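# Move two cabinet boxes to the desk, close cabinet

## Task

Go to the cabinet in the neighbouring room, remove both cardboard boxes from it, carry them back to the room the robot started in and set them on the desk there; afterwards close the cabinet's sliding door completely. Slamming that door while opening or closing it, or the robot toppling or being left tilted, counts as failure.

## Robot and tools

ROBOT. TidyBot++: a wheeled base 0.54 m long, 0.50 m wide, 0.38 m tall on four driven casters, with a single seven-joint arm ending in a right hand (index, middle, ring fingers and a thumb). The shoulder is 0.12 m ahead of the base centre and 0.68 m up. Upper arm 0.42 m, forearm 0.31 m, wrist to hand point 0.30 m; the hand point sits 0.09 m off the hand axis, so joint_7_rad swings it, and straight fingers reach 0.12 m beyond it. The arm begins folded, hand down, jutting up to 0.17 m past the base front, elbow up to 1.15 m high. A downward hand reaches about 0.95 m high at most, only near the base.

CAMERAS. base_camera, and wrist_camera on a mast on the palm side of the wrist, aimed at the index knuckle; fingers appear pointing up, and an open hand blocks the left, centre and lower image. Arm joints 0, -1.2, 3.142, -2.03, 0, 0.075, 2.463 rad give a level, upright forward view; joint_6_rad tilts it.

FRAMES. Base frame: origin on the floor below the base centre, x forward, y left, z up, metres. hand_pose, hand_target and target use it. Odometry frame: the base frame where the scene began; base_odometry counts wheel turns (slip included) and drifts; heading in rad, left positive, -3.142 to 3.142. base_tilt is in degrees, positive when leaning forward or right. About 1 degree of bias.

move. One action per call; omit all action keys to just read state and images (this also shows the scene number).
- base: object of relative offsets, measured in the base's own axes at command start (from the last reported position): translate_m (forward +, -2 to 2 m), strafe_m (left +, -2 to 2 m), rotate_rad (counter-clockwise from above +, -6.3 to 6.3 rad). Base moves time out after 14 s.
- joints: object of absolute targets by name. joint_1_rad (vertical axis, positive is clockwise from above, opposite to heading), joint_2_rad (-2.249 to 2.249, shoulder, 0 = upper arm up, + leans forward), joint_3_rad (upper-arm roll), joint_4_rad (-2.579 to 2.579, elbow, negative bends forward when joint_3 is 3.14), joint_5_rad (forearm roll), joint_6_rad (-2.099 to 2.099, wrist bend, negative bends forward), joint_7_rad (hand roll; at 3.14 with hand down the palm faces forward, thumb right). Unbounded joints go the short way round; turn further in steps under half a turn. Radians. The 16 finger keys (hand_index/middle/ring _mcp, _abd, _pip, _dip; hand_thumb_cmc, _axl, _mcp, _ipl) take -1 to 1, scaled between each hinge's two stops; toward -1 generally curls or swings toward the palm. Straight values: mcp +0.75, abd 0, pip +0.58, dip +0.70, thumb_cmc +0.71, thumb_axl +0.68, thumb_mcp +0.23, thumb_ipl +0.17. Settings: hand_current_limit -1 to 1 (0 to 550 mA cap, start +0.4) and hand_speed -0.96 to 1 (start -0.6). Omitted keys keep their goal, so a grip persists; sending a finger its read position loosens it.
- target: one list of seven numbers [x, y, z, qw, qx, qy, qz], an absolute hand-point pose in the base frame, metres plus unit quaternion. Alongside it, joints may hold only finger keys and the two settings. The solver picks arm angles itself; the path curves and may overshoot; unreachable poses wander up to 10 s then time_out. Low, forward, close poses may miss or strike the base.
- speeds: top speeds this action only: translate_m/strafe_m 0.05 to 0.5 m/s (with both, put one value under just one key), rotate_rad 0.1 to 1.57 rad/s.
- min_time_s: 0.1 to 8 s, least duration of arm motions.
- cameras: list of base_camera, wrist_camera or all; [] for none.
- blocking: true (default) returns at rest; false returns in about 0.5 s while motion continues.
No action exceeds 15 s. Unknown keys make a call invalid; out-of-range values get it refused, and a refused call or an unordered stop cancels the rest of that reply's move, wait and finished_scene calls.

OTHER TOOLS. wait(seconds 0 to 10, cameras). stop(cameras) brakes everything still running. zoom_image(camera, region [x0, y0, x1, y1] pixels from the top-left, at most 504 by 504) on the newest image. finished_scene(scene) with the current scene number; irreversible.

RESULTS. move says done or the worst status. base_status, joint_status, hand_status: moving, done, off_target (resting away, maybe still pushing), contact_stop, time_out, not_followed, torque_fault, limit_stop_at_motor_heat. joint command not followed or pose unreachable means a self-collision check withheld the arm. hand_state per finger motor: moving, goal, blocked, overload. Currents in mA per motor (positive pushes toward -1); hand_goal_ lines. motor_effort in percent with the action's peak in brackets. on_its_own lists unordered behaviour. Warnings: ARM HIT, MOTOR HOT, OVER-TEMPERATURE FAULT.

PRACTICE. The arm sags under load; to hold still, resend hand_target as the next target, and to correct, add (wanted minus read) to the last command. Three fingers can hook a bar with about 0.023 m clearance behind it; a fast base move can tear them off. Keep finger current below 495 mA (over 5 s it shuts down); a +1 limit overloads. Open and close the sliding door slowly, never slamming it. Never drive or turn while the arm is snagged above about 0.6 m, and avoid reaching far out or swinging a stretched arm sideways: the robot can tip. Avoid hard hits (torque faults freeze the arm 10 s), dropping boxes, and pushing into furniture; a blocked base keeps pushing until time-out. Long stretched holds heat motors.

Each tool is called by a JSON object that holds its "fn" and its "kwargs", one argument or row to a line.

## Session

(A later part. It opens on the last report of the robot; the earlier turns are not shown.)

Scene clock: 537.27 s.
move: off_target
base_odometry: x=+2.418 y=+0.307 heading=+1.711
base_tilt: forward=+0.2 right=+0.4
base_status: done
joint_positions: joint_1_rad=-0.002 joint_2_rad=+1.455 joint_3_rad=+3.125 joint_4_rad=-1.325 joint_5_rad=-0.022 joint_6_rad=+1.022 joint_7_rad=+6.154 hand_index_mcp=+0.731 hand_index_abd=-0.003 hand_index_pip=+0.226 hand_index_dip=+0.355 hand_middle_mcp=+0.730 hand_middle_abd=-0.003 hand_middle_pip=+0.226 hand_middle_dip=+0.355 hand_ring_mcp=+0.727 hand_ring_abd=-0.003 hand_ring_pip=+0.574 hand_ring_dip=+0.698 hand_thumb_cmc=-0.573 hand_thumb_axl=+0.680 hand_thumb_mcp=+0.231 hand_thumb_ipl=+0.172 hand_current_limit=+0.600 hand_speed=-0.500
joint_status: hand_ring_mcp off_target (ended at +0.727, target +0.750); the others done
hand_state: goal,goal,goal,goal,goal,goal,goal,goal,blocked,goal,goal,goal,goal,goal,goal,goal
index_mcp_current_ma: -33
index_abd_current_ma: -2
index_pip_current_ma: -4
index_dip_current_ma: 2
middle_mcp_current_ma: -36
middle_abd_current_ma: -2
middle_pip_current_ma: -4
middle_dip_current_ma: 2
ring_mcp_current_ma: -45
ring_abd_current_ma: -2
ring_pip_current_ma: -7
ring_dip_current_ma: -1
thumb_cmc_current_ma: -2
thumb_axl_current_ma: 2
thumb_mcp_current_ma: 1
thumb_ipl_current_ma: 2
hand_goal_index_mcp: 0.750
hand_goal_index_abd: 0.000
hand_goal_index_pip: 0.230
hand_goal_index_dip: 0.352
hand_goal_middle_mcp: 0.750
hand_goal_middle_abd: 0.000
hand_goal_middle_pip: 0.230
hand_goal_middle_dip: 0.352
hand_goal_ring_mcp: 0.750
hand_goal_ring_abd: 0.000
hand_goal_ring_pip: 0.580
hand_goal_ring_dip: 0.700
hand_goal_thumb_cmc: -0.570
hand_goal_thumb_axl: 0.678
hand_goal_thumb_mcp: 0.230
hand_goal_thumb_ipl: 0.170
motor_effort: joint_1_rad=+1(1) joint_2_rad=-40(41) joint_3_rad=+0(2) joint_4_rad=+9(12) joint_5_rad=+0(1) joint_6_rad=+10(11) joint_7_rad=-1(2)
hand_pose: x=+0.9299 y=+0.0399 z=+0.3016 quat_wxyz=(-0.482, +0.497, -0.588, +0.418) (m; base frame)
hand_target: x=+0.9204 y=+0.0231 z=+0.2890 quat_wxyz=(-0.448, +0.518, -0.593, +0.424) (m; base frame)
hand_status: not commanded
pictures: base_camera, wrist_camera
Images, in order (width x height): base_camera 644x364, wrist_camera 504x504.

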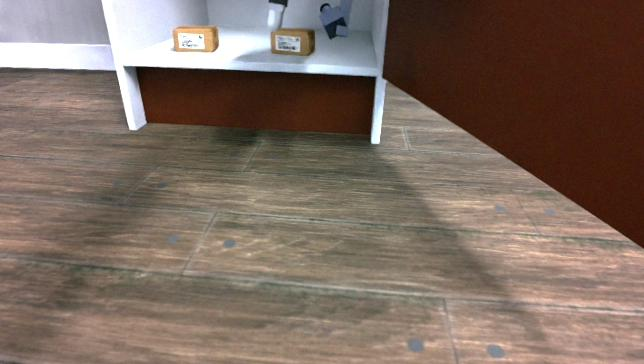

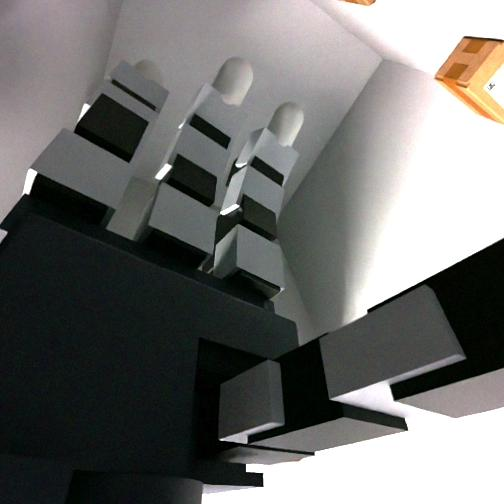

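{"fn": "move", "kwargs": {
  "base": {"translate_m": 0.29},
  "speeds": {"translate_m": 0.2},
  "cameras": ["base_camera"]
}}

{"fn": "zoom_image", "kwargs": {
  "camera": "base_camera",
  "region": [80, 0, 400, 200]
}}

Scene clock: 561.90 s.
move: time_out
base_odometry: x=+2.378 y=+0.592 heading=+1.712
base_tilt: forward=+0.2 right=+0.4
base_status: translate_m time_out (by the wheels' count: +0.288 of +0.290)
joint_positions: joint_1_rad=-0.001 joint_2_rad=+1.452 joint_3_rad=+3.125 joint_4_rad=-1.325 joint_5_rad=-0.022 joint_6_rad=+1.019 joint_7_rad=+6.154 hand_index_mcp=+0.731 hand_index_abd=-0.003 hand_index_pip=+0.226 hand_index_dip=+0.355 hand_middle_mcp=+0.730 hand_middle_abd=-0.003 hand_middle_pip=+0.226 hand_middle_dip=+0.355 hand_ring_mcp=+0.727 hand_ring_abd=-0.003 hand_ring_pip=+0.574 hand_ring_dip=+0.698 hand_thumb_cmc=-0.573 hand_thumb_axl=+0.680 hand_thumb_mcp=+0.231 hand_thumb_ipl=+0.172 hand_current_limit=+0.600 hand_speed=-0.500
joint_status: not commanded
hand_state: goal,goal,goal,goal,goal,goal,goal,goal,blocked,goal,goal,goal,goal,goal,goal,goal
index_mcp_current_ma: -33
index_abd_current_ma: -2
index_pip_current_ma: -4
index_dip_current_ma: 2
middle_mcp_current_ma: -36
middle_abd_current_ma: -2
middle_pip_current_ma: -4
middle_dip_current_ma: 2
ring_mcp_current_ma: -45
ring_abd_current_ma: -2
ring_pip_current_ma: -7
ring_dip_current_ma: -1
thumb_cmc_current_ma: -2
thumb_axl_current_ma: 2
thumb_mcp_current_ma: 1
thumb_ipl_current_ma: 2
hand_goal_index_mcp: 0.750
hand_goal_index_abd: 0.000
hand_goal_index_pip: 0.230
hand_goal_index_dip: 0.352
hand_goal_middle_mcp: 0.750
hand_goal_middle_abd: 0.000
hand_goal_middle_pip: 0.230
hand_goal_middle_dip: 0.352
hand_goal_ring_mcp: 0.750
hand_goal_ring_abd: 0.000
hand_goal_ring_pip: 0.580
hand_goal_ring_dip: 0.700
hand_goal_thumb_cmc: -0.570
hand_goal_thumb_axl: 0.678
hand_goal_thumb_mcp: 0.230
hand_goal_thumb_ipl: 0.170
motor_effort: joint_1_rad=+0(3) joint_2_rad=-39(41) joint_3_rad=-1(2) joint_4_rad=+10(11) joint_5_rad=+0(1) joint_6_rad=+9(11) joint_7_rad=+0(1)
hand_pose: x=+0.9302 y=+0.0393 z=+0.3027 quat_wxyz=(-0.482, +0.497, -0.588, +0.418) (m; base frame)
hand_target: x=+0.9204 y=+0.0231 z=+0.2890 quat_wxyz=(-0.448, +0.518, -0.593, +0.424) (m; base frame)
hand_status: not commanded
pictures: base_camera
Images, in order (width x height): base_camera 644x364.

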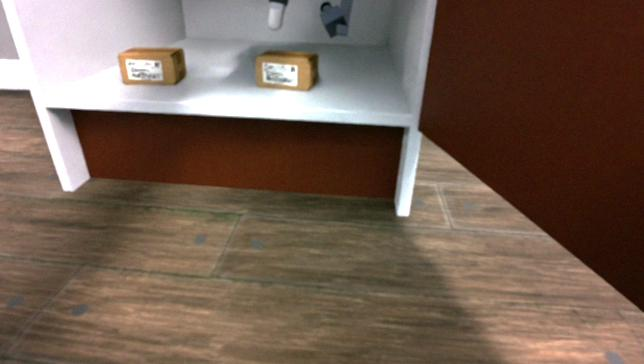

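Scaled by 1.575.

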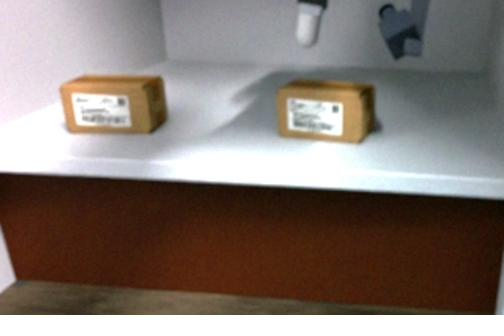

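{"fn": "move", "kwargs": {
  "joints": {"joint_1_rad": 0, "joint_2_rad": 1.656, "joint_3_rad": 3.135, "joint_4_rad": -1.15, "joint_5_rad": -0.05, "joint_6_rad": 0.99, "joint_7_rad": -0.07},
  "min_time_s": 3,
  "cameras": ["base_camera", "wrist_camera"]
}}

{"fn": "zoom_image", "kwargs": {
  "camera": "base_camera",
  "region": [200, 0, 440, 150]
}}

Scene clock: 572.63 s.
move: done
base_odometry: x=+2.378 y=+0.592 heading=+1.712
base_tilt: forward=+0.2 right=+0.4
base_status: not commanded
joint_positions: joint_1_rad=-0.001 joint_2_rad=+1.582 joint_3_rad=+3.125 joint_4_rad=-1.161 joint_5_rad=-0.022 joint_6_rad=+1.019 joint_7_rad=+6.154 hand_index_mcp=+0.731 hand_index_abd=-0.003 hand_index_pip=+0.226 hand_index_dip=+0.355 hand_middle_mcp=+0.730 hand_middle_abd=-0.003 hand_middle_pip=+0.226 hand_middle_dip=+0.355 hand_ring_mcp=+0.727 hand_ring_abd=-0.003 hand_ring_pip=+0.574 hand_ring_dip=+0.698 hand_thumb_cmc=-0.571 hand_thumb_axl=+0.679 hand_thumb_mcp=+0.276 hand_thumb_ipl=+0.200 hand_current_limit=+0.600 hand_speed=-0.500
joint_status: all done
hand_state: goal,goal,goal,goal,goal,goal,goal,goal,blocked,goal,goal,goal,goal,goal,blocked,blocked
index_mcp_current_ma: -33
index_abd_current_ma: -2
index_pip_current_ma: -4
index_dip_current_ma: 2
middle_mcp_current_ma: -36
middle_abd_current_ma: -2
middle_pip_current_ma: -4
middle_dip_current_ma: 2
ring_mcp_current_ma: -45
ring_abd_current_ma: -2
ring_pip_current_ma: -7
ring_dip_current_ma: -1
thumb_cmc_current_ma: -1
thumb_axl_current_ma: 1
thumb_mcp_current_ma: 154
thumb_ipl_current_ma: 89
hand_goal_index_mcp: 0.750
hand_goal_index_abd: 0.000
hand_goal_index_pip: 0.230
hand_goal_index_dip: 0.352
hand_goal_middle_mcp: 0.750
hand_goal_middle_abd: 0.000
hand_goal_middle_pip: 0.230
hand_goal_middle_dip: 0.352
hand_goal_ring_mcp: 0.750
hand_goal_ring_abd: 0.000
hand_goal_ring_pip: 0.580
hand_goal_ring_dip: 0.700
hand_goal_thumb_cmc: -0.570
hand_goal_thumb_axl: 0.678
hand_goal_thumb_mcp: 0.230
hand_goal_thumb_ipl: 0.170
motor_effort: joint_1_rad=-1(1) joint_2_rad=-34(41) joint_3_rad=+0(2) joint_4_rad=+8(11) joint_5_rad=+0(1) joint_6_rad=+8(11) joint_7_rad=+0(2)
hand_pose: x=+0.9479 y=+0.0382 z=+0.2624 quat_wxyz=(-0.491, +0.489, -0.580, +0.427) (m; base frame)
hand_target: x=+0.9151 y=+0.0223 z=+0.1959 quat_wxyz=(-0.446, +0.518, -0.594, +0.424) (m; base frame)
hand_status: not commanded
pictures: base_camera, wrist_camera
Images, in order (width x height): base_camera 644x364, wrist_camera 504x504.

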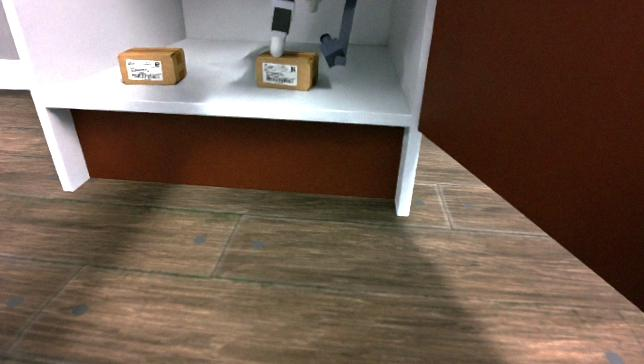

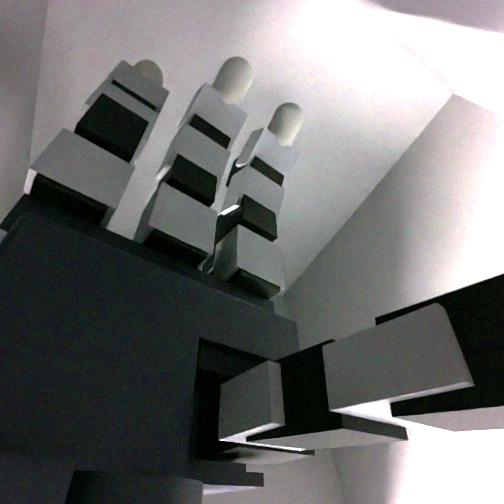

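Scaled by 2.100.

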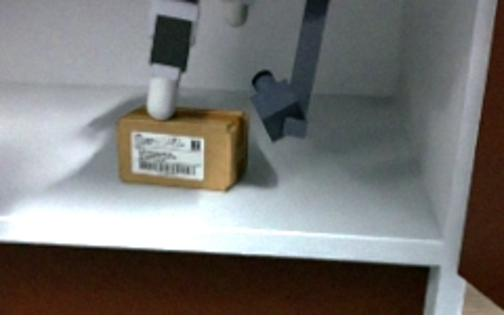

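{"fn": "move", "kwargs": {
  "joints": {"joint_1_rad": 0, "joint_2_rad": 1.442, "joint_3_rad": 3.135, "joint_4_rad": -1.341, "joint_5_rad": -0.05, "joint_6_rad": 0.97, "joint_7_rad": -0.07},
  "min_time_s": 2
}}

{"fn": "move", "kwargs": {
  "base": {"translate_m": -0.09},
  "speeds": {"translate_m": 0.15}
}}

{"fn": "move", "kwargs": {
  "joints": {"joint_1_rad": 0, "joint_2_rad": 1.656, "joint_3_rad": 3.135, "joint_4_rad": -1.15, "joint_5_rad": -0.05, "joint_6_rad": 0.99, "joint_7_rad": -0.07},
  "min_time_s": 3,
  "cameras": ["base_camera"]
}}

{"fn": "zoom_image", "kwargs": {
  "camera": "base_camera",
  "region": [200, 0, 440, 150]
}}

Scene clock: 579.90 s.
move: done
base_odometry: x=+2.378 y=+0.592 heading=+1.712
base_tilt: forward=+0.2 right=+0.4
base_status: not commanded
joint_positions: joint_1_rad=-0.001 joint_2_rad=+1.450 joint_3_rad=+3.125 joint_4_rad=-1.318 joint_5_rad=-0.022 joint_6_rad=+1.019 joint_7_rad=+6.154 hand_index_mcp=+0.731 hand_index_abd=-0.003 hand_index_pip=+0.226 hand_index_dip=+0.355 hand_middle_mcp=+0.730 hand_middle_abd=-0.003 hand_middle_pip=+0.226 hand_middle_dip=+0.355 hand_ring_mcp=+0.727 hand_ring_abd=-0.003 hand_ring_pip=+0.574 hand_ring_dip=+0.698 hand_thumb_cmc=-0.572 hand_thumb_axl=+0.679 hand_thumb_mcp=+0.228 hand_thumb_ipl=+0.170 hand_current_limit=+0.600 hand_speed=-0.500
joint_status: all done
hand_state: goal,goal,goal,goal,goal,goal,goal,goal,blocked,goal,goal,goal,goal,goal,goal,goal
index_mcp_current_ma: -33
index_abd_current_ma: -2
index_pip_current_ma: -4
index_dip_current_ma: 2
middle_mcp_current_ma: -36
middle_abd_current_ma: -2
middle_pip_current_ma: -4
middle_dip_current_ma: 2
ring_mcp_current_ma: -45
ring_abd_current_ma: -2
ring_pip_current_ma: -7
ring_dip_current_ma: -1
thumb_cmc_current_ma: -1
thumb_axl_current_ma: 1
thumb_mcp_current_ma: -2
thumb_ipl_current_ma: 0
hand_goal_index_mcp: 0.750
hand_goal_index_abd: 0.000
hand_goal_index_pip: 0.230
hand_goal_index_dip: 0.352
hand_goal_middle_mcp: 0.750
hand_goal_middle_abd: 0.000
hand_goal_middle_pip: 0.230
hand_goal_middle_dip: 0.352
hand_goal_ring_mcp: 0.750
hand_goal_ring_abd: 0.000
hand_goal_ring_pip: 0.580
hand_goal_ring_dip: 0.700
hand_goal_thumb_cmc: -0.570
hand_goal_thumb_axl: 0.678
hand_goal_thumb_mcp: 0.230
hand_goal_thumb_ipl: 0.170
motor_effort: joint_1_rad=+0(2) joint_2_rad=-40(41) joint_3_rad=-1(2) joint_4_rad=+10(11) joint_5_rad=+0(1) joint_6_rad=+10(11) joint_7_rad=+0(2)
hand_pose: x=+0.9342 y=+0.0392 z=+0.3073 quat_wxyz=(-0.485, +0.495, -0.586, +0.420) (m; base frame)
hand_target: x=+0.9204 y=+0.0231 z=+0.2890 quat_wxyz=(-0.448, +0.518, -0.593, +0.424) (m; base frame)
hand_status: not commanded
pictures: none

Scene clock: 581.17 s.
move: done
base_odometry: x=+2.390 y=+0.503 heading=+1.712
base_tilt: forward=+0.2 right=+0.5
base_status: done
joint_positions: joint_1_rad=-0.001 joint_2_rad=+1.450 joint_3_rad=+3.125 joint_4_rad=-1.322 joint_5_rad=-0.022 joint_6_rad=+1.018 joint_7_rad=+6.154 hand_index_mcp=+0.731 hand_index_abd=-0.003 hand_index_pip=+0.226 hand_index_dip=+0.355 hand_middle_mcp=+0.730 hand_middle_abd=-0.003 hand_middle_pip=+0.226 hand_middle_dip=+0.355 hand_ring_mcp=+0.727 hand_ring_abd=-0.003 hand_ring_pip=+0.574 hand_ring_dip=+0.698 hand_thumb_cmc=-0.572 hand_thumb_axl=+0.679 hand_thumb_mcp=+0.228 hand_thumb_ipl=+0.170 hand_current_limit=+0.600 hand_speed=-0.500
joint_status: not commanded
hand_state: goal,goal,goal,goal,goal,goal,goal,goal,blocked,goal,goal,goal,goal,goal,goal,goal
index_mcp_current_ma: -33
index_abd_current_ma: -2
index_pip_current_ma: -4
index_dip_current_ma: 2
middle_mcp_current_ma: -36
middle_abd_current_ma: -2
middle_pip_current_ma: -4
middle_dip_current_ma: 2
ring_mcp_current_ma: -45
ring_abd_current_ma: -2
ring_pip_current_ma: -7
ring_dip_current_ma: -1
thumb_cmc_current_ma: -1
thumb_axl_current_ma: 1
thumb_mcp_current_ma: -2
thumb_ipl_current_ma: 0
hand_goal_index_mcp: 0.750
hand_goal_index_abd: 0.000
hand_goal_index_pip: 0.230
hand_goal_index_dip: 0.352
hand_goal_middle_mcp: 0.750
hand_goal_middle_abd: 0.000
hand_goal_middle_pip: 0.230
hand_goal_middle_dip: 0.352
hand_goal_ring_mcp: 0.750
hand_goal_ring_abd: 0.000
hand_goal_ring_pip: 0.580
hand_goal_ring_dip: 0.700
hand_goal_thumb_cmc: -0.570
hand_goal_thumb_axl: 0.678
hand_goal_thumb_mcp: 0.230
hand_goal_thumb_ipl: 0.170
motor_effort: joint_1_rad=+0(3) joint_2_rad=-40(40) joint_3_rad=-1(1) joint_4_rad=+10(11) joint_5_rad=+0(0) joint_6_rad=+10(10) joint_7_rad=+0(1)
hand_pose: x=+0.9324 y=+0.0392 z=+0.3058 quat_wxyz=(-0.483, +0.496, -0.587, +0.419) (m; base frame)
hand_target: x=+0.9204 y=+0.0231 z=+0.2890 quat_wxyz=(-0.448, +0.518, -0.593, +0.424) (m; base frame)
hand_status: not commanded
pictures: none

Scene clock: 584.47 s.
move: done
base_odometry: x=+2.390 y=+0.503 heading=+1.712
base_tilt: forward=+0.2 right=+0.4
base_status: not commanded
joint_positions: joint_1_rad=-0.001 joint_2_rad=+1.616 joint_3_rad=+3.125 joint_4_rad=-1.170 joint_5_rad=-0.022 joint_6_rad=+1.018 joint_7_rad=+6.154 hand_index_mcp=+0.731 hand_index_abd=-0.003 hand_index_pip=+0.226 hand_index_dip=+0.355 hand_middle_mcp=+0.730 hand_middle_abd=-0.003 hand_middle_pip=+0.226 hand_middle_dip=+0.355 hand_ring_mcp=+0.727 hand_ring_abd=-0.003 hand_ring_pip=+0.574 hand_ring_dip=+0.698 hand_thumb_cmc=-0.572 hand_thumb_axl=+0.679 hand_thumb_mcp=+0.228 hand_thumb_ipl=+0.170 hand_current_limit=+0.600 hand_speed=-0.500
joint_status: all done
hand_state: goal,goal,goal,goal,goal,goal,goal,goal,blocked,goal,goal,goal,goal,goal,goal,goal
index_mcp_current_ma: -33
index_abd_current_ma: -2
index_pip_current_ma: -4
index_dip_current_ma: 2
middle_mcp_current_ma: -36
middle_abd_current_ma: -2
middle_pip_current_ma: -4
middle_dip_current_ma: 2
ring_mcp_current_ma: -45
ring_abd_current_ma: -2
ring_pip_current_ma: -7
ring_dip_current_ma: -1
thumb_cmc_current_ma: -1
thumb_axl_current_ma: 1
thumb_mcp_current_ma: -2
thumb_ipl_current_ma: 0
hand_goal_index_mcp: 0.750
hand_goal_index_abd: 0.000
hand_goal_index_pip: 0.230
hand_goal_index_dip: 0.352
hand_goal_middle_mcp: 0.750
hand_goal_middle_abd: 0.000
hand_goal_middle_pip: 0.230
hand_goal_middle_dip: 0.352
hand_goal_ring_mcp: 0.750
hand_goal_ring_abd: 0.000
hand_goal_ring_pip: 0.580
hand_goal_ring_dip: 0.700
hand_goal_thumb_cmc: -0.570
hand_goal_thumb_axl: 0.678
hand_goal_thumb_mcp: 0.230
hand_goal_thumb_ipl: 0.170
motor_effort: joint_1_rad=+0(1) joint_2_rad=-39(41) joint_3_rad=+0(2) joint_4_rad=+9(12) joint_5_rad=+0(1) joint_6_rad=+9(11) joint_7_rad=-1(2)
hand_pose: x=+0.9290 y=+0.0383 z=+0.2301 quat_wxyz=(-0.478, +0.499, -0.591, +0.416) (m; base frame)
hand_target: x=+0.9151 y=+0.0223 z=+0.1959 quat_wxyz=(-0.446, +0.518, -0.594, +0.424) (m; base frame)
hand_status: not commanded
pictures: base_camera
Images, in order (width x height): base_camera 644x364.

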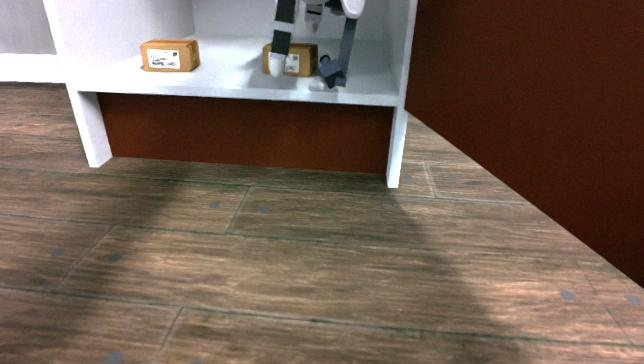

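Scaled by 2.100.

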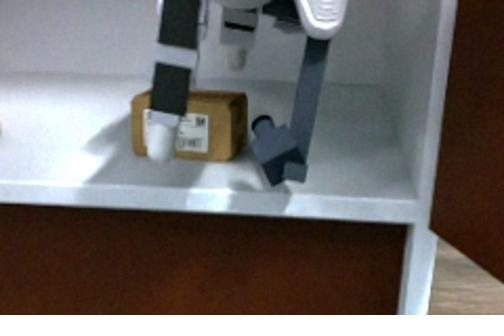

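{"fn": "move", "kwargs": {
  "joints": {"joint_2_rad": 1.69},
  "min_time_s": 1
}}

{"fn": "move", "kwargs": {
  "base": {"translate_m": 0.06},
  "speeds": {"translate_m": 0.1},
  "cameras": ["base_camera"]
}}

{"fn": "zoom_image", "kwargs": {
  "camera": "base_camera",
  "region": [200, 0, 440, 150]
}}

Scene clock: 593.53 s.
move: done
base_odometry: x=+2.390 y=+0.503 heading=+1.712
base_tilt: forward=+0.2 right=+0.4
base_status: not commanded
joint_positions: joint_1_rad=-0.001 joint_2_rad=+1.651 joint_3_rad=+3.125 joint_4_rad=-1.169 joint_5_rad=-0.022 joint_6_rad=+1.018 joint_7_rad=+6.154 hand_index_mcp=+0.731 hand_index_abd=-0.003 hand_index_pip=+0.226 hand_index_dip=+0.355 hand_middle_mcp=+0.730 hand_middle_abd=-0.003 hand_middle_pip=+0.226 hand_middle_dip=+0.355 hand_ring_mcp=+0.727 hand_ring_abd=-0.003 hand_ring_pip=+0.574 hand_ring_dip=+0.698 hand_thumb_cmc=-0.572 hand_thumb_axl=+0.679 hand_thumb_mcp=+0.228 hand_thumb_ipl=+0.170 hand_current_limit=+0.600 hand_speed=-0.500
joint_status: all done
hand_state: goal,goal,goal,goal,goal,goal,goal,goal,blocked,goal,goal,goal,goal,goal,goal,goal
index_mcp_current_ma: -33
index_abd_current_ma: -2
index_pip_current_ma: -4
index_dip_current_ma: 2
middle_mcp_current_ma: -36
middle_abd_current_ma: -2
middle_pip_current_ma: -4
middle_dip_current_ma: 2
ring_mcp_current_ma: -45
ring_abd_current_ma: -2
ring_pip_current_ma: -7
ring_dip_current_ma: -1
thumb_cmc_current_ma: -1
thumb_axl_current_ma: 1
thumb_mcp_current_ma: -2
thumb_ipl_current_ma: 0
hand_goal_index_mcp: 0.750
hand_goal_index_abd: 0.000
hand_goal_index_pip: 0.230
hand_goal_index_dip: 0.352
hand_goal_middle_mcp: 0.750
hand_goal_middle_abd: 0.000
hand_goal_middle_pip: 0.230
hand_goal_middle_dip: 0.352
hand_goal_ring_mcp: 0.750
hand_goal_ring_abd: 0.000
hand_goal_ring_pip: 0.580
hand_goal_ring_dip: 0.700
hand_goal_thumb_cmc: -0.570
hand_goal_thumb_axl: 0.678
hand_goal_thumb_mcp: 0.230
hand_goal_thumb_ipl: 0.170
motor_effort: joint_1_rad=+0(1) joint_2_rad=-39(41) joint_3_rad=+0(1) joint_4_rad=+10(10) joint_5_rad=+0(0) joint_6_rad=+10(10) joint_7_rad=-1(1)
hand_pose: x=+0.9134 y=+0.0382 z=+0.2029 quat_wxyz=(-0.468, +0.506, -0.599, +0.408) (m; base frame)
hand_target: x=+0.8982 y=+0.0223 z=+0.1691 quat_wxyz=(-0.436, +0.526, -0.602, +0.415) (m; base frame)
hand_status: not commanded
pictures: none

Scene clock: 594.70 s.
move: done
base_odometry: x=+2.382 y=+0.562 heading=+1.712
base_tilt: forward=+0.2 right=+0.4
base_status: done
joint_positions: joint_1_rad=-0.003 joint_2_rad=+1.659 joint_3_rad=+3.125 joint_4_rad=-1.219 joint_5_rad=-0.025 joint_6_rad=+1.006 joint_7_rad=+6.154 hand_index_mcp=+0.733 hand_index_abd=-0.003 hand_index_pip=+0.226 hand_index_dip=+0.355 hand_middle_mcp=+0.769 hand_middle_abd=+0.007 hand_middle_pip=+0.228 hand_middle_dip=+0.345 hand_ring_mcp=+0.728 hand_ring_abd=-0.003 hand_ring_pip=+0.574 hand_ring_dip=+0.698 hand_thumb_cmc=-0.548 hand_thumb_axl=+0.677 hand_thumb_mcp=+0.345 hand_thumb_ipl=+0.227 hand_current_limit=+0.600 hand_speed=-0.500
joint_status: not commanded
hand_state: goal,goal,goal,goal,goal,goal,goal,goal,blocked,goal,goal,goal,blocked,goal,blocked,blocked
index_mcp_current_ma: -29
index_abd_current_ma: -2
index_pip_current_ma: -4
index_dip_current_ma: 2
middle_mcp_current_ma: 35
middle_abd_current_ma: 6
middle_pip_current_ma: -2
middle_dip_current_ma: -7
ring_mcp_current_ma: -40
ring_abd_current_ma: -2
ring_pip_current_ma: -6
ring_dip_current_ma: -1
thumb_cmc_current_ma: 40
thumb_axl_current_ma: -1
thumb_mcp_current_ma: 440
thumb_ipl_current_ma: 216
hand_goal_index_mcp: 0.750
hand_goal_index_abd: 0.000
hand_goal_index_pip: 0.230
hand_goal_index_dip: 0.352
hand_goal_middle_mcp: 0.750
hand_goal_middle_abd: 0.000
hand_goal_middle_pip: 0.230
hand_goal_middle_dip: 0.352
hand_goal_ring_mcp: 0.750
hand_goal_ring_abd: 0.000
hand_goal_ring_pip: 0.580
hand_goal_ring_dip: 0.700
hand_goal_thumb_cmc: -0.570
hand_goal_thumb_axl: 0.678
hand_goal_thumb_mcp: 0.230
hand_goal_thumb_ipl: 0.170
motor_effort: joint_1_rad=+3(3) joint_2_rad=-37(41) joint_3_rad=+2(3) joint_4_rad=+22(23) joint_5_rad=+2(2) joint_6_rad=+13(15) joint_7_rad=+1(1)
hand_pose: x=+0.8843 y=+0.0393 z=+0.1748 quat_wxyz=(-0.447, +0.519, -0.616, +0.389) (m; base frame)
hand_target: x=+0.8982 y=+0.0223 z=+0.1691 quat_wxyz=(-0.436, +0.526, -0.602, +0.415) (m; base frame)
hand_status: not commanded
pictures: base_camera
Images, in order (width x height): base_camera 644x364.

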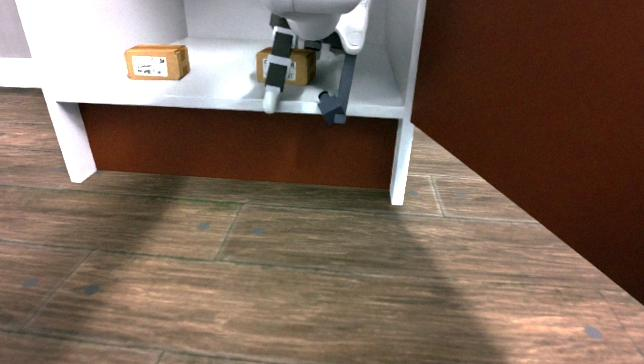

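Scaled by 2.100.

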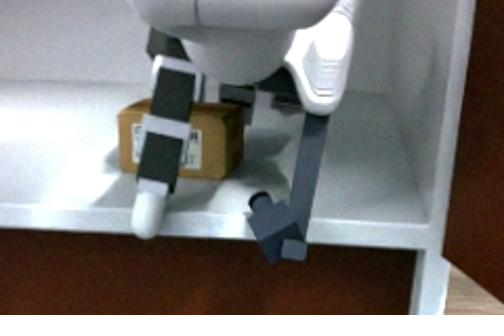

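{"fn": "move", "kwargs": {
  "base": {"translate_m": -0.08},
  "speeds": {"translate_m": 0.15}
}}

{"fn": "move", "kwargs": {
  "joints": {"joint_2_rad": 1.6, "joint_4_rad": -1.15, "joint_6_rad": 0.99},
  "min_time_s": 1
}}

{"fn": "move", "kwargs": {
  "joints": {"joint_2_rad": 1.673},
  "min_time_s": 1,
  "cameras": ["base_camera"]
}}

{"fn": "zoom_image", "kwargs": {
  "camera": "base_camera",
  "region": [200, 0, 440, 150]
}}

Scene clock: 600.27 s.
move: done
base_odometry: x=+2.393 y=+0.482 heading=+1.711
base_tilt: forward=+0.2 right=+0.4
base_status: done
joint_positions: joint_1_rad=-0.003 joint_2_rad=+1.673 joint_3_rad=+3.126 joint_4_rad=-1.160 joint_5_rad=-0.025 joint_6_rad=+1.006 joint_7_rad=+6.154 hand_index_mcp=+0.743 hand_index_abd=-0.003 hand_index_pip=+0.229 hand_index_dip=+0.355 hand_middle_mcp=+0.743 hand_middle_abd=+0.002 hand_middle_pip=+0.231 hand_middle_dip=+0.351 hand_ring_mcp=+0.728 hand_ring_abd=-0.003 hand_ring_pip=+0.574 hand_ring_dip=+0.698 hand_thumb_cmc=-0.569 hand_thumb_axl=+0.677 hand_thumb_mcp=+0.231 hand_thumb_ipl=+0.172 hand_current_limit=+0.600 hand_speed=-0.500
joint_status: not commanded
hand_state: goal,goal,goal,goal,goal,goal,goal,goal,blocked,goal,goal,goal,goal,goal,goal,goal
index_mcp_current_ma: -9
index_abd_current_ma: -2
index_pip_current_ma: 0
index_dip_current_ma: 2
middle_mcp_current_ma: -9
middle_abd_current_ma: 1
middle_pip_current_ma: 0
middle_dip_current_ma: -1
ring_mcp_current_ma: -40
ring_abd_current_ma: -2
ring_pip_current_ma: -6
ring_dip_current_ma: -1
thumb_cmc_current_ma: 0
thumb_axl_current_ma: -1
thumb_mcp_current_ma: 1
thumb_ipl_current_ma: 2
hand_goal_index_mcp: 0.750
hand_goal_index_abd: 0.000
hand_goal_index_pip: 0.230
hand_goal_index_dip: 0.352
hand_goal_middle_mcp: 0.750
hand_goal_middle_abd: 0.000
hand_goal_middle_pip: 0.230
hand_goal_middle_dip: 0.352
hand_goal_ring_mcp: 0.750
hand_goal_ring_abd: 0.000
hand_goal_ring_pip: 0.580
hand_goal_ring_dip: 0.700
hand_goal_thumb_cmc: -0.570
hand_goal_thumb_axl: 0.678
hand_goal_thumb_mcp: 0.230
hand_goal_thumb_ipl: 0.170
motor_effort: joint_1_rad=+0(3) joint_2_rad=-38(44) joint_3_rad=+0(3) joint_4_rad=+8(20) joint_5_rad=+0(1) joint_6_rad=+9(14) joint_7_rad=-1(1)
hand_pose: x=+0.9051 y=+0.0383 z=+0.1856 quat_wxyz=(-0.461, +0.510, -0.605, +0.401) (m; base frame)
hand_target: x=+0.8982 y=+0.0223 z=+0.1691 quat_wxyz=(-0.436, +0.526, -0.602, +0.415) (m; base frame)
hand_status: not commanded
pictures: none

Scene clock: 601.63 s.
move: done
base_odometry: x=+2.393 y=+0.482 heading=+1.711
base_tilt: forward=+0.2 right=+0.4
base_status: not commanded
joint_positions: joint_1_rad=-0.003 joint_2_rad=+1.605 joint_3_rad=+3.126 joint_4_rad=-1.160 joint_5_rad=-0.025 joint_6_rad=+1.006 joint_7_rad=+6.154 hand_index_mcp=+0.743 hand_index_abd=-0.003 hand_index_pip=+0.229 hand_index_dip=+0.355 hand_middle_mcp=+0.743 hand_middle_abd=+0.002 hand_middle_pip=+0.231 hand_middle_dip=+0.351 hand_ring_mcp=+0.728 hand_ring_abd=-0.003 hand_ring_pip=+0.574 hand_ring_dip=+0.698 hand_thumb_cmc=-0.569 hand_thumb_axl=+0.677 hand_thumb_mcp=+0.231 hand_thumb_ipl=+0.172 hand_current_limit=+0.600 hand_speed=-0.500
joint_status: all done
hand_state: goal,goal,goal,goal,goal,goal,goal,goal,blocked,goal,goal,goal,goal,goal,goal,goal
index_mcp_current_ma: -9
index_abd_current_ma: -2
index_pip_current_ma: 0
index_dip_current_ma: 2
middle_mcp_current_ma: -9
middle_abd_current_ma: 1
middle_pip_current_ma: 0
middle_dip_current_ma: -1
ring_mcp_current_ma: -40
ring_abd_current_ma: -2
ring_pip_current_ma: -6
ring_dip_current_ma: -1
thumb_cmc_current_ma: 0
thumb_axl_current_ma: -1
thumb_mcp_current_ma: 1
thumb_ipl_current_ma: 2
hand_goal_index_mcp: 0.750
hand_goal_index_abd: 0.000
hand_goal_index_pip: 0.230
hand_goal_index_dip: 0.352
hand_goal_middle_mcp: 0.750
hand_goal_middle_abd: 0.000
hand_goal_middle_pip: 0.230
hand_goal_middle_dip: 0.352
hand_goal_ring_mcp: 0.750
hand_goal_ring_abd: 0.000
hand_goal_ring_pip: 0.580
hand_goal_ring_dip: 0.700
hand_goal_thumb_cmc: -0.570
hand_goal_thumb_axl: 0.678
hand_goal_thumb_mcp: 0.230
hand_goal_thumb_ipl: 0.170
motor_effort: joint_1_rad=+0(1) joint_2_rad=-40(40) joint_3_rad=+0(1) joint_4_rad=+9(11) joint_5_rad=+0(0) joint_6_rad=+10(11) joint_7_rad=-1(1)
hand_pose: x=+0.9367 y=+0.0384 z=+0.2397 quat_wxyz=(-0.481, +0.496, -0.589, +0.418) (m; base frame)
hand_target: x=+0.9411 y=+0.0223 z=+0.2412 quat_wxyz=(-0.462, +0.506, -0.581, +0.438) (m; base frame)
hand_status: not commanded
pictures: none

Scene clock: 603.00 s.
move: done
base_odometry: x=+2.393 y=+0.482 heading=+1.711
base_tilt: forward=+0.2 right=+0.5
base_status: not commanded
joint_positions: joint_1_rad=-0.003 joint_2_rad=+1.638 joint_3_rad=+3.126 joint_4_rad=-1.160 joint_5_rad=-0.025 joint_6_rad=+1.006 joint_7_rad=+6.154 hand_index_mcp=+0.743 hand_index_abd=-0.003 hand_index_pip=+0.229 hand_index_dip=+0.355 hand_middle_mcp=+0.743 hand_middle_abd=+0.002 hand_middle_pip=+0.231 hand_middle_dip=+0.351 hand_ring_mcp=+0.728 hand_ring_abd=-0.003 hand_ring_pip=+0.574 hand_ring_dip=+0.698 hand_thumb_cmc=-0.569 hand_thumb_axl=+0.677 hand_thumb_mcp=+0.231 hand_thumb_ipl=+0.172 hand_current_limit=+0.600 hand_speed=-0.500
joint_status: all done
hand_state: goal,goal,goal,goal,goal,goal,goal,goal,blocked,goal,goal,goal,goal,goal,goal,goal
index_mcp_current_ma: -9
index_abd_current_ma: -2
index_pip_current_ma: 0
index_dip_current_ma: 2
middle_mcp_current_ma: -9
middle_abd_current_ma: 1
middle_pip_current_ma: 0
middle_dip_current_ma: -1
ring_mcp_current_ma: -40
ring_abd_current_ma: -2
ring_pip_current_ma: -6
ring_dip_current_ma: -1
thumb_cmc_current_ma: 0
thumb_axl_current_ma: -1
thumb_mcp_current_ma: 1
thumb_ipl_current_ma: 2
hand_goal_index_mcp: 0.750
hand_goal_index_abd: 0.000
hand_goal_index_pip: 0.230
hand_goal_index_dip: 0.352
hand_goal_middle_mcp: 0.750
hand_goal_middle_abd: 0.000
hand_goal_middle_pip: 0.230
hand_goal_middle_dip: 0.352
hand_goal_ring_mcp: 0.750
hand_goal_ring_abd: 0.000
hand_goal_ring_pip: 0.580
hand_goal_ring_dip: 0.700
hand_goal_thumb_cmc: -0.570
hand_goal_thumb_axl: 0.678
hand_goal_thumb_mcp: 0.230
hand_goal_thumb_ipl: 0.170
motor_effort: joint_1_rad=+0(1) joint_2_rad=-39(41) joint_3_rad=-1(1) joint_4_rad=+9(10) joint_5_rad=+0(0) joint_6_rad=+10(10) joint_7_rad=-1(1)
hand_pose: x=+0.9219 y=+0.0384 z=+0.2134 quat_wxyz=(-0.471, +0.503, -0.597, +0.410) (m; base frame)
hand_target: x=+0.9068 y=+0.0223 z=+0.1824 quat_wxyz=(-0.441, +0.522, -0.598, +0.419) (m; base frame)
hand_status: not commanded
pictures: base_camera
Images, in order (width x height): base_camera 644x364.

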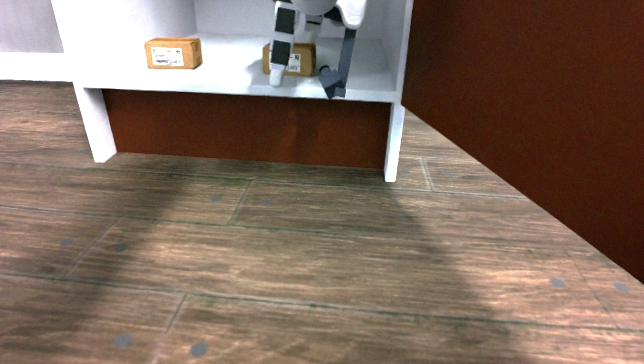

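Scaled by 2.100.

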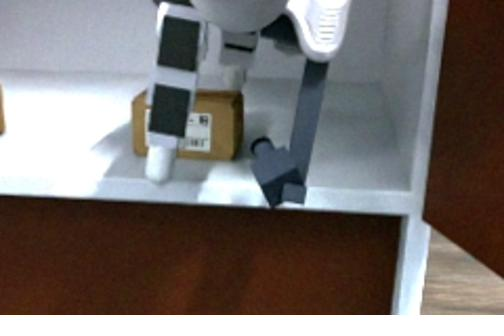

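{"fn": "move", "kwargs": {
  "base": {"translate_m": 0.1},
  "speeds": {"translate_m": 0.12},
  "cameras": ["base_camera"]
}}

{"fn": "zoom_image", "kwargs": {
  "camera": "base_camera",
  "region": [200, 0, 440, 150]
}}

Scene clock: 608.17 s.
move: done
base_odometry: x=+2.379 y=+0.582 heading=+1.710
base_tilt: forward=+0.2 right=+0.4
base_status: done
joint_positions: joint_1_rad=-0.003 joint_2_rad=+1.639 joint_3_rad=+3.126 joint_4_rad=-1.159 joint_5_rad=-0.025 joint_6_rad=+1.006 joint_7_rad=+6.154 hand_index_mcp=+0.743 hand_index_abd=-0.003 hand_index_pip=+0.229 hand_index_dip=+0.355 hand_middle_mcp=+0.743 hand_middle_abd=+0.002 hand_middle_pip=+0.231 hand_middle_dip=+0.351 hand_ring_mcp=+0.728 hand_ring_abd=-0.003 hand_ring_pip=+0.574 hand_ring_dip=+0.698 hand_thumb_cmc=-0.571 hand_thumb_axl=+0.677 hand_thumb_mcp=+0.232 hand_thumb_ipl=+0.172 hand_current_limit=+0.600 hand_speed=-0.500
joint_status: not commanded
hand_state: goal,goal,goal,goal,goal,goal,goal,goal,blocked,goal,goal,goal,goal,goal,goal,goal
index_mcp_current_ma: -9
index_abd_current_ma: -2
index_pip_current_ma: 0
index_dip_current_ma: 2
middle_mcp_current_ma: -9
middle_abd_current_ma: 1
middle_pip_current_ma: 0
middle_dip_current_ma: -1
ring_mcp_current_ma: -40
ring_abd_current_ma: -2
ring_pip_current_ma: -6
ring_dip_current_ma: -1
thumb_cmc_current_ma: 0
thumb_axl_current_ma: -1
thumb_mcp_current_ma: 2
thumb_ipl_current_ma: 2
hand_goal_index_mcp: 0.750
hand_goal_index_abd: 0.000
hand_goal_index_pip: 0.230
hand_goal_index_dip: 0.352
hand_goal_middle_mcp: 0.750
hand_goal_middle_abd: 0.000
hand_goal_middle_pip: 0.230
hand_goal_middle_dip: 0.352
hand_goal_ring_mcp: 0.750
hand_goal_ring_abd: 0.000
hand_goal_ring_pip: 0.580
hand_goal_ring_dip: 0.700
hand_goal_thumb_cmc: -0.570
hand_goal_thumb_axl: 0.678
hand_goal_thumb_mcp: 0.230
hand_goal_thumb_ipl: 0.170
motor_effort: joint_1_rad=+0(3) joint_2_rad=-39(40) joint_3_rad=+0(2) joint_4_rad=+9(10) joint_5_rad=+0(1) joint_6_rad=+10(10) joint_7_rad=+0(1)
hand_pose: x=+0.9214 y=+0.0381 z=+0.2123 quat_wxyz=(-0.471, +0.503, -0.597, +0.410) (m; base frame)
hand_target: x=+0.9068 y=+0.0223 z=+0.1824 quat_wxyz=(-0.441, +0.522, -0.598, +0.419) (m; base frame)
hand_status: not commanded
pictures: base_camera
Images, in order (width x height): base_camera 644x364.

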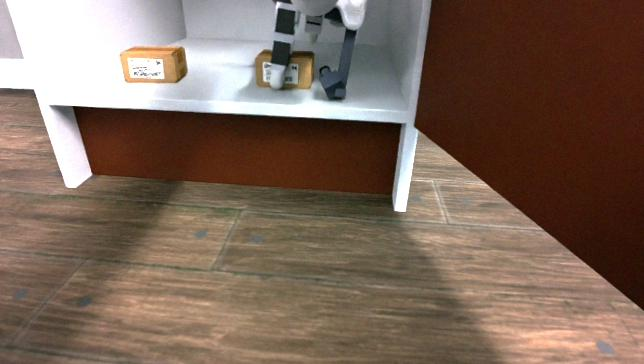

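Scaled by 2.100.

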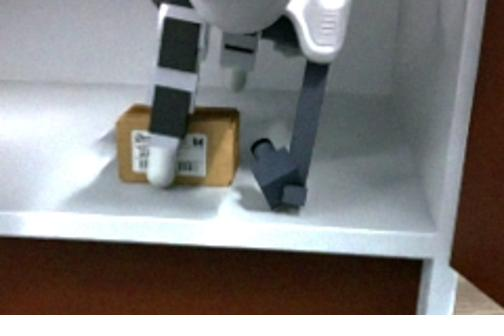

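{"fn": "move", "kwargs": {
  "base": {"translate_m": 0.025},
  "speeds": {"translate_m": 0.08},
  "cameras": ["base_camera"]
}}

{"fn": "zoom_image", "kwargs": {
  "camera": "base_camera",
  "region": [200, 0, 440, 150]
}}

Scene clock: 615.43 s.
move: time_out
base_odometry: x=+2.376 y=+0.604 heading=+1.712
base_tilt: forward=+0.2 right=+0.4
base_status: translate_m time_out (by the wheels' count: +0.023 of +0.025)
joint_positions: joint_1_rad=-0.002 joint_2_rad=+1.640 joint_3_rad=+3.126 joint_4_rad=-1.159 joint_5_rad=-0.025 joint_6_rad=+1.006 joint_7_rad=+6.154 hand_index_mcp=+0.743 hand_index_abd=-0.003 hand_index_pip=+0.229 hand_index_dip=+0.355 hand_middle_mcp=+0.743 hand_middle_abd=+0.002 hand_middle_pip=+0.231 hand_middle_dip=+0.351 hand_ring_mcp=+0.728 hand_ring_abd=-0.003 hand_ring_pip=+0.574 hand_ring_dip=+0.698 hand_thumb_cmc=-0.572 hand_thumb_axl=+0.677 hand_thumb_mcp=+0.231 hand_thumb_ipl=+0.172 hand_current_limit=+0.600 hand_speed=-0.500
joint_status: not commanded
hand_state: goal,goal,goal,goal,goal,goal,goal,goal,blocked,goal,goal,goal,goal,goal,goal,goal
index_mcp_current_ma: -9
index_abd_current_ma: -2
index_pip_current_ma: 0
index_dip_current_ma: 2
middle_mcp_current_ma: -9
middle_abd_current_ma: 1
middle_pip_current_ma: 0
middle_dip_current_ma: -1
ring_mcp_current_ma: -40
ring_abd_current_ma: -2
ring_pip_current_ma: -6
ring_dip_current_ma: -1
thumb_cmc_current_ma: -1
thumb_axl_current_ma: -1
thumb_mcp_current_ma: 1
thumb_ipl_current_ma: 2
hand_goal_index_mcp: 0.750
hand_goal_index_abd: 0.000
hand_goal_index_pip: 0.230
hand_goal_index_dip: 0.352
hand_goal_middle_mcp: 0.750
hand_goal_middle_abd: 0.000
hand_goal_middle_pip: 0.230
hand_goal_middle_dip: 0.352
hand_goal_ring_mcp: 0.750
hand_goal_ring_abd: 0.000
hand_goal_ring_pip: 0.580
hand_goal_ring_dip: 0.700
hand_goal_thumb_cmc: -0.570
hand_goal_thumb_axl: 0.678
hand_goal_thumb_mcp: 0.230
hand_goal_thumb_ipl: 0.170
motor_effort: joint_1_rad=+0(2) joint_2_rad=-39(40) joint_3_rad=+0(2) joint_4_rad=+9(10) joint_5_rad=+0(1) joint_6_rad=+9(10) joint_7_rad=-1(1)
hand_pose: x=+0.9210 y=+0.0376 z=+0.2117 quat_wxyz=(-0.470, +0.503, -0.598, +0.410) (m; base frame)
hand_target: x=+0.9068 y=+0.0223 z=+0.1824 quat_wxyz=(-0.441, +0.522, -0.598, +0.419) (m; base frame)
hand_status: not commanded
pictures: base_camera
Images, in order (width x height): base_camera 644x364.

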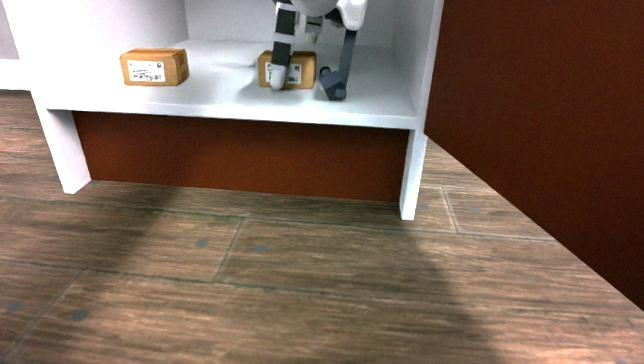

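Scaled by 2.100.

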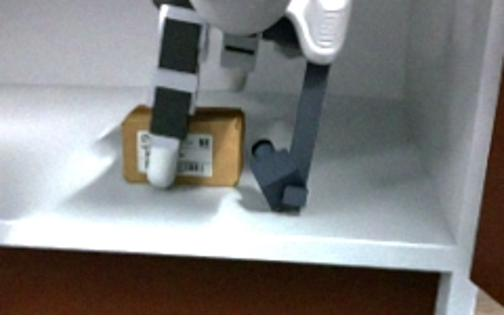

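{"fn": "move", "kwargs": {
  "base": {"translate_m": 0.015},
  "speeds": {"translate_m": 0.08},
  "cameras": ["base_camera", "wrist_camera"]
}}

{"fn": "zoom_image", "kwargs": {
  "camera": "base_camera",
  "region": [200, 0, 440, 150]
}}

Scene clock: 625.83 s.
move: time_out
base_odometry: x=+2.374 y=+0.618 heading=+1.713
base_tilt: forward=+0.2 right=+0.4
base_status: translate_m time_out (by the wheels' count: +0.013 of +0.015)
joint_positions: joint_1_rad=-0.002 joint_2_rad=+1.640 joint_3_rad=+3.126 joint_4_rad=-1.159 joint_5_rad=-0.025 joint_6_rad=+1.006 joint_7_rad=+6.154 hand_index_mcp=+0.743 hand_index_abd=-0.003 hand_index_pip=+0.229 hand_index_dip=+0.355 hand_middle_mcp=+0.743 hand_middle_abd=+0.002 hand_middle_pip=+0.231 hand_middle_dip=+0.351 hand_ring_mcp=+0.728 hand_ring_abd=-0.003 hand_ring_pip=+0.574 hand_ring_dip=+0.698 hand_thumb_cmc=-0.572 hand_thumb_axl=+0.677 hand_thumb_mcp=+0.231 hand_thumb_ipl=+0.172 hand_current_limit=+0.600 hand_speed=-0.500
joint_status: not commanded
hand_state: goal,goal,goal,goal,goal,goal,goal,goal,blocked,goal,goal,goal,goal,goal,goal,goal
index_mcp_current_ma: -9
index_abd_current_ma: -2
index_pip_current_ma: 0
index_dip_current_ma: 2
middle_mcp_current_ma: -9
middle_abd_current_ma: 1
middle_pip_current_ma: 0
middle_dip_current_ma: -1
ring_mcp_current_ma: -40
ring_abd_current_ma: -2
ring_pip_current_ma: -6
ring_dip_current_ma: -1
thumb_cmc_current_ma: -2
thumb_axl_current_ma: -1
thumb_mcp_current_ma: 1
thumb_ipl_current_ma: 2
hand_goal_index_mcp: 0.750
hand_goal_index_abd: 0.000
hand_goal_index_pip: 0.230
hand_goal_index_dip: 0.352
hand_goal_middle_mcp: 0.750
hand_goal_middle_abd: 0.000
hand_goal_middle_pip: 0.230
hand_goal_middle_dip: 0.352
hand_goal_ring_mcp: 0.750
hand_goal_ring_abd: 0.000
hand_goal_ring_pip: 0.580
hand_goal_ring_dip: 0.700
hand_goal_thumb_cmc: -0.570
hand_goal_thumb_axl: 0.678
hand_goal_thumb_mcp: 0.230
hand_goal_thumb_ipl: 0.170
motor_effort: joint_1_rad=+0(3) joint_2_rad=-39(40) joint_3_rad=+0(2) joint_4_rad=+9(11) joint_5_rad=+0(1) joint_6_rad=+10(10) joint_7_rad=-1(1)
hand_pose: x=+0.9209 y=+0.0375 z=+0.2113 quat_wxyz=(-0.470, +0.503, -0.598, +0.410) (m; base frame)
hand_target: x=+0.9068 y=+0.0223 z=+0.1824 quat_wxyz=(-0.441, +0.522, -0.598, +0.419) (m; base frame)
hand_status: not commanded
pictures: base_camera, wrist_camera
Images, in order (width x height): base_camera 644x364, wrist_camera 504x504.

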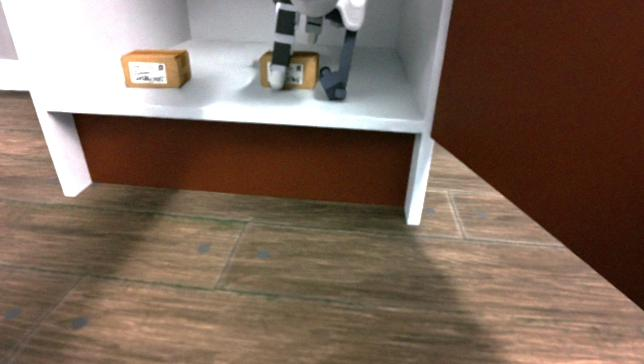

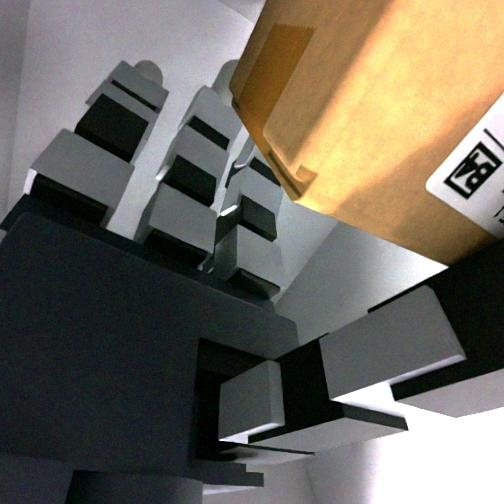

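Scaled by 2.100.

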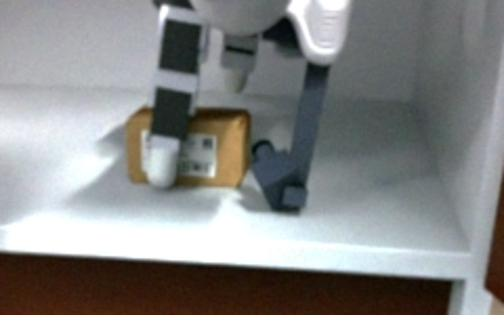

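{"fn": "move", "kwargs": {
  "base": {"translate_m": 0.012},
  "speeds": {"translate_m": 0.08}
}}

{"fn": "move", "kwargs": {
  "joints": {"hand_index_mcp": -0.05, "hand_middle_mcp": -0.05},
  "cameras": ["base_camera", "wrist_camera"]
}}

{"fn": "zoom_image", "kwargs": {
  "camera": "base_camera",
  "region": [200, 0, 440, 150]
}}

Scene clock: 643.60 s.
move: time_out
base_odometry: x=+2.372 y=+0.628 heading=+1.715
base_tilt: forward=+0.2 right=+0.4
base_status: translate_m time_out (by the wheels' count: +0.010 of +0.012)
joint_positions: joint_1_rad=-0.002 joint_2_rad=+1.641 joint_3_rad=+3.126 joint_4_rad=-1.159 joint_5_rad=-0.025 joint_6_rad=+1.006 joint_7_rad=+6.154 hand_index_mcp=+0.743 hand_index_abd=-0.003 hand_index_pip=+0.229 hand_index_dip=+0.355 hand_middle_mcp=+0.743 hand_middle_abd=+0.002 hand_middle_pip=+0.231 hand_middle_dip=+0.351 hand_ring_mcp=+0.728 hand_ring_abd=-0.003 hand_ring_pip=+0.574 hand_ring_dip=+0.698 hand_thumb_cmc=-0.572 hand_thumb_axl=+0.677 hand_thumb_mcp=+0.231 hand_thumb_ipl=+0.172 hand_current_limit=+0.600 hand_speed=-0.500
joint_status: not commanded
hand_state: goal,goal,goal,goal,goal,goal,goal,goal,blocked,goal,goal,goal,goal,goal,goal,goal
index_mcp_current_ma: -9
index_abd_current_ma: -2
index_pip_current_ma: 0
index_dip_current_ma: 2
middle_mcp_current_ma: -9
middle_abd_current_ma: 1
middle_pip_current_ma: 0
middle_dip_current_ma: -1
ring_mcp_current_ma: -40
ring_abd_current_ma: -2
ring_pip_current_ma: -6
ring_dip_current_ma: -1
thumb_cmc_current_ma: -2
thumb_axl_current_ma: -1
thumb_mcp_current_ma: 1
thumb_ipl_current_ma: 2
hand_goal_index_mcp: 0.750
hand_goal_index_abd: 0.000
hand_goal_index_pip: 0.230
hand_goal_index_dip: 0.352
hand_goal_middle_mcp: 0.750
hand_goal_middle_abd: 0.000
hand_goal_middle_pip: 0.230
hand_goal_middle_dip: 0.352
hand_goal_ring_mcp: 0.750
hand_goal_ring_abd: 0.000
hand_goal_ring_pip: 0.580
hand_goal_ring_dip: 0.700
hand_goal_thumb_cmc: -0.570
hand_goal_thumb_axl: 0.678
hand_goal_thumb_mcp: 0.230
hand_goal_thumb_ipl: 0.170
motor_effort: joint_1_rad=+1(2) joint_2_rad=-39(40) joint_3_rad=+0(2) joint_4_rad=+9(10) joint_5_rad=+0(1) joint_6_rad=+9(10) joint_7_rad=-1(1)
hand_pose: x=+0.9208 y=+0.0375 z=+0.2111 quat_wxyz=(-0.470, +0.503, -0.598, +0.410) (m; base frame)
hand_target: x=+0.9068 y=+0.0223 z=+0.1824 quat_wxyz=(-0.441, +0.522, -0.598, +0.419) (m; base frame)
hand_status: not commanded
pictures: none

not run: a stop that you did not command came earlier in this reply.

Scaled by 2.100.
This view is cut from an older image: the scene may have changed since it was taken.

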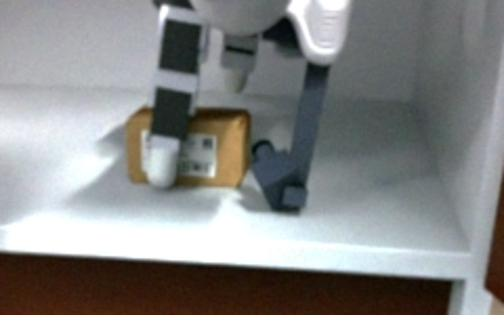

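{"fn": "move", "kwargs": {
  "joints": {"hand_index_mcp": -0.05, "hand_middle_mcp": -0.05},
  "cameras": ["base_camera", "wrist_camera"]
}}

{"fn": "zoom_image", "kwargs": {
  "camera": "base_camera",
  "region": [200, 0, 440, 150]
}}

Scene clock: 648.43 s.
move: off_target
base_odometry: x=+2.372 y=+0.628 heading=+1.715
base_tilt: forward=+0.2 right=+0.4
base_status: not commanded
joint_positions: joint_1_rad=-0.002 joint_2_rad=+1.639 joint_3_rad=+3.126 joint_4_rad=-1.144 joint_5_rad=-0.025 joint_6_rad=+1.006 joint_7_rad=+6.154 hand_index_mcp=-0.051 hand_index_abd=-0.003 hand_index_pip=+0.229 hand_index_dip=+0.355 hand_middle_mcp=+0.124 hand_middle_abd=+0.002 hand_middle_pip=+0.262 hand_middle_dip=+0.364 hand_ring_mcp=+0.728 hand_ring_abd=-0.003 hand_ring_pip=+0.574 hand_ring_dip=+0.698 hand_thumb_cmc=-0.572 hand_thumb_axl=+0.677 hand_thumb_mcp=+0.231 hand_thumb_ipl=+0.172 hand_current_limit=+0.600 hand_speed=-0.500
joint_status: hand_middle_mcp off_target (ended at +0.124, target -0.050); the others done
hand_state: goal,goal,goal,goal,blocked,goal,blocked,goal,blocked,goal,goal,goal,goal,goal,goal,goal
index_mcp_current_ma: -1
index_abd_current_ma: -2
index_pip_current_ma: 0
index_dip_current_ma: 2
middle_mcp_current_ma: 440
middle_abd_current_ma: 1
middle_pip_current_ma: 64
middle_dip_current_ma: 16
ring_mcp_current_ma: -40
ring_abd_current_ma: -2
ring_pip_current_ma: -6
ring_dip_current_ma: -1
thumb_cmc_current_ma: -2
thumb_axl_current_ma: -1
thumb_mcp_current_ma: 1
thumb_ipl_current_ma: 2
hand_goal_index_mcp: -0.050
hand_goal_index_abd: 0.000
hand_goal_index_pip: 0.230
hand_goal_index_dip: 0.352
hand_goal_middle_mcp: -0.050
hand_goal_middle_abd: 0.000
hand_goal_middle_pip: 0.230
hand_goal_middle_dip: 0.352
hand_goal_ring_mcp: 0.750
hand_goal_ring_abd: 0.000
hand_goal_ring_pip: 0.580
hand_goal_ring_dip: 0.700
hand_goal_thumb_cmc: -0.570
hand_goal_thumb_axl: 0.678
hand_goal_thumb_mcp: 0.230
hand_goal_thumb_ipl: 0.170
motor_effort: joint_1_rad=+0(1) joint_2_rad=-33(39) joint_3_rad=+0(1) joint_4_rad=+5(10) joint_5_rad=+0(0) joint_6_rad=+5(10) joint_7_rad=-1(1)
hand_pose: x=+0.9283 y=+0.0374 z=+0.2186 quat_wxyz=(-0.475, +0.500, -0.594, +0.414) (m; base frame)
hand_target: x=+0.9068 y=+0.0223 z=+0.1824 quat_wxyz=(-0.441, +0.522, -0.598, +0.419) (m; base frame)
hand_status: not commanded
pictures: base_camera, wrist_camera
Images, in order (width x height): base_camera 644x364, wrist_camera 504x504.

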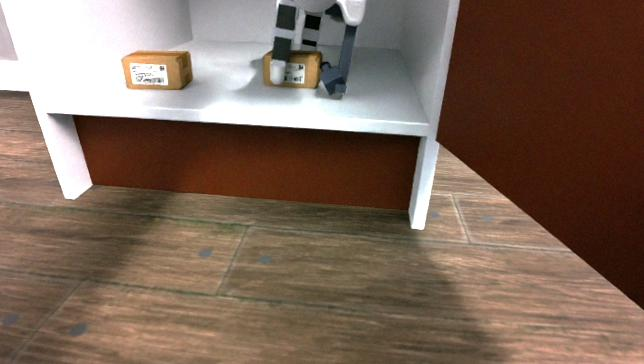

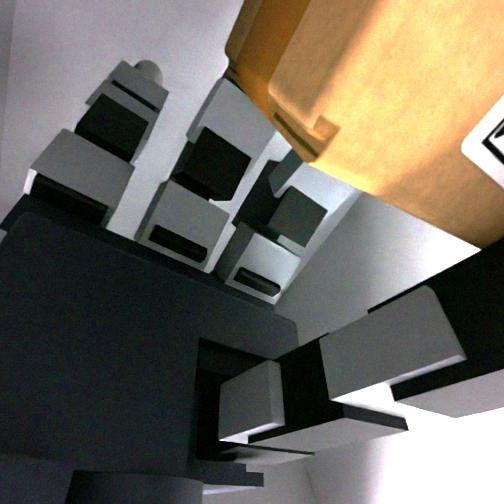

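Scaled by 2.100.

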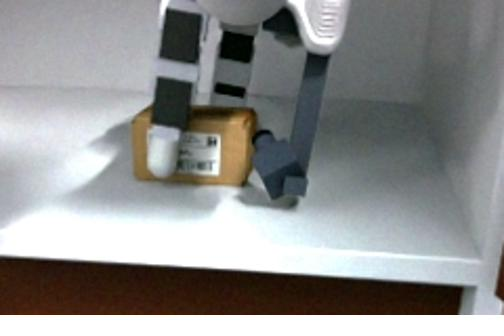

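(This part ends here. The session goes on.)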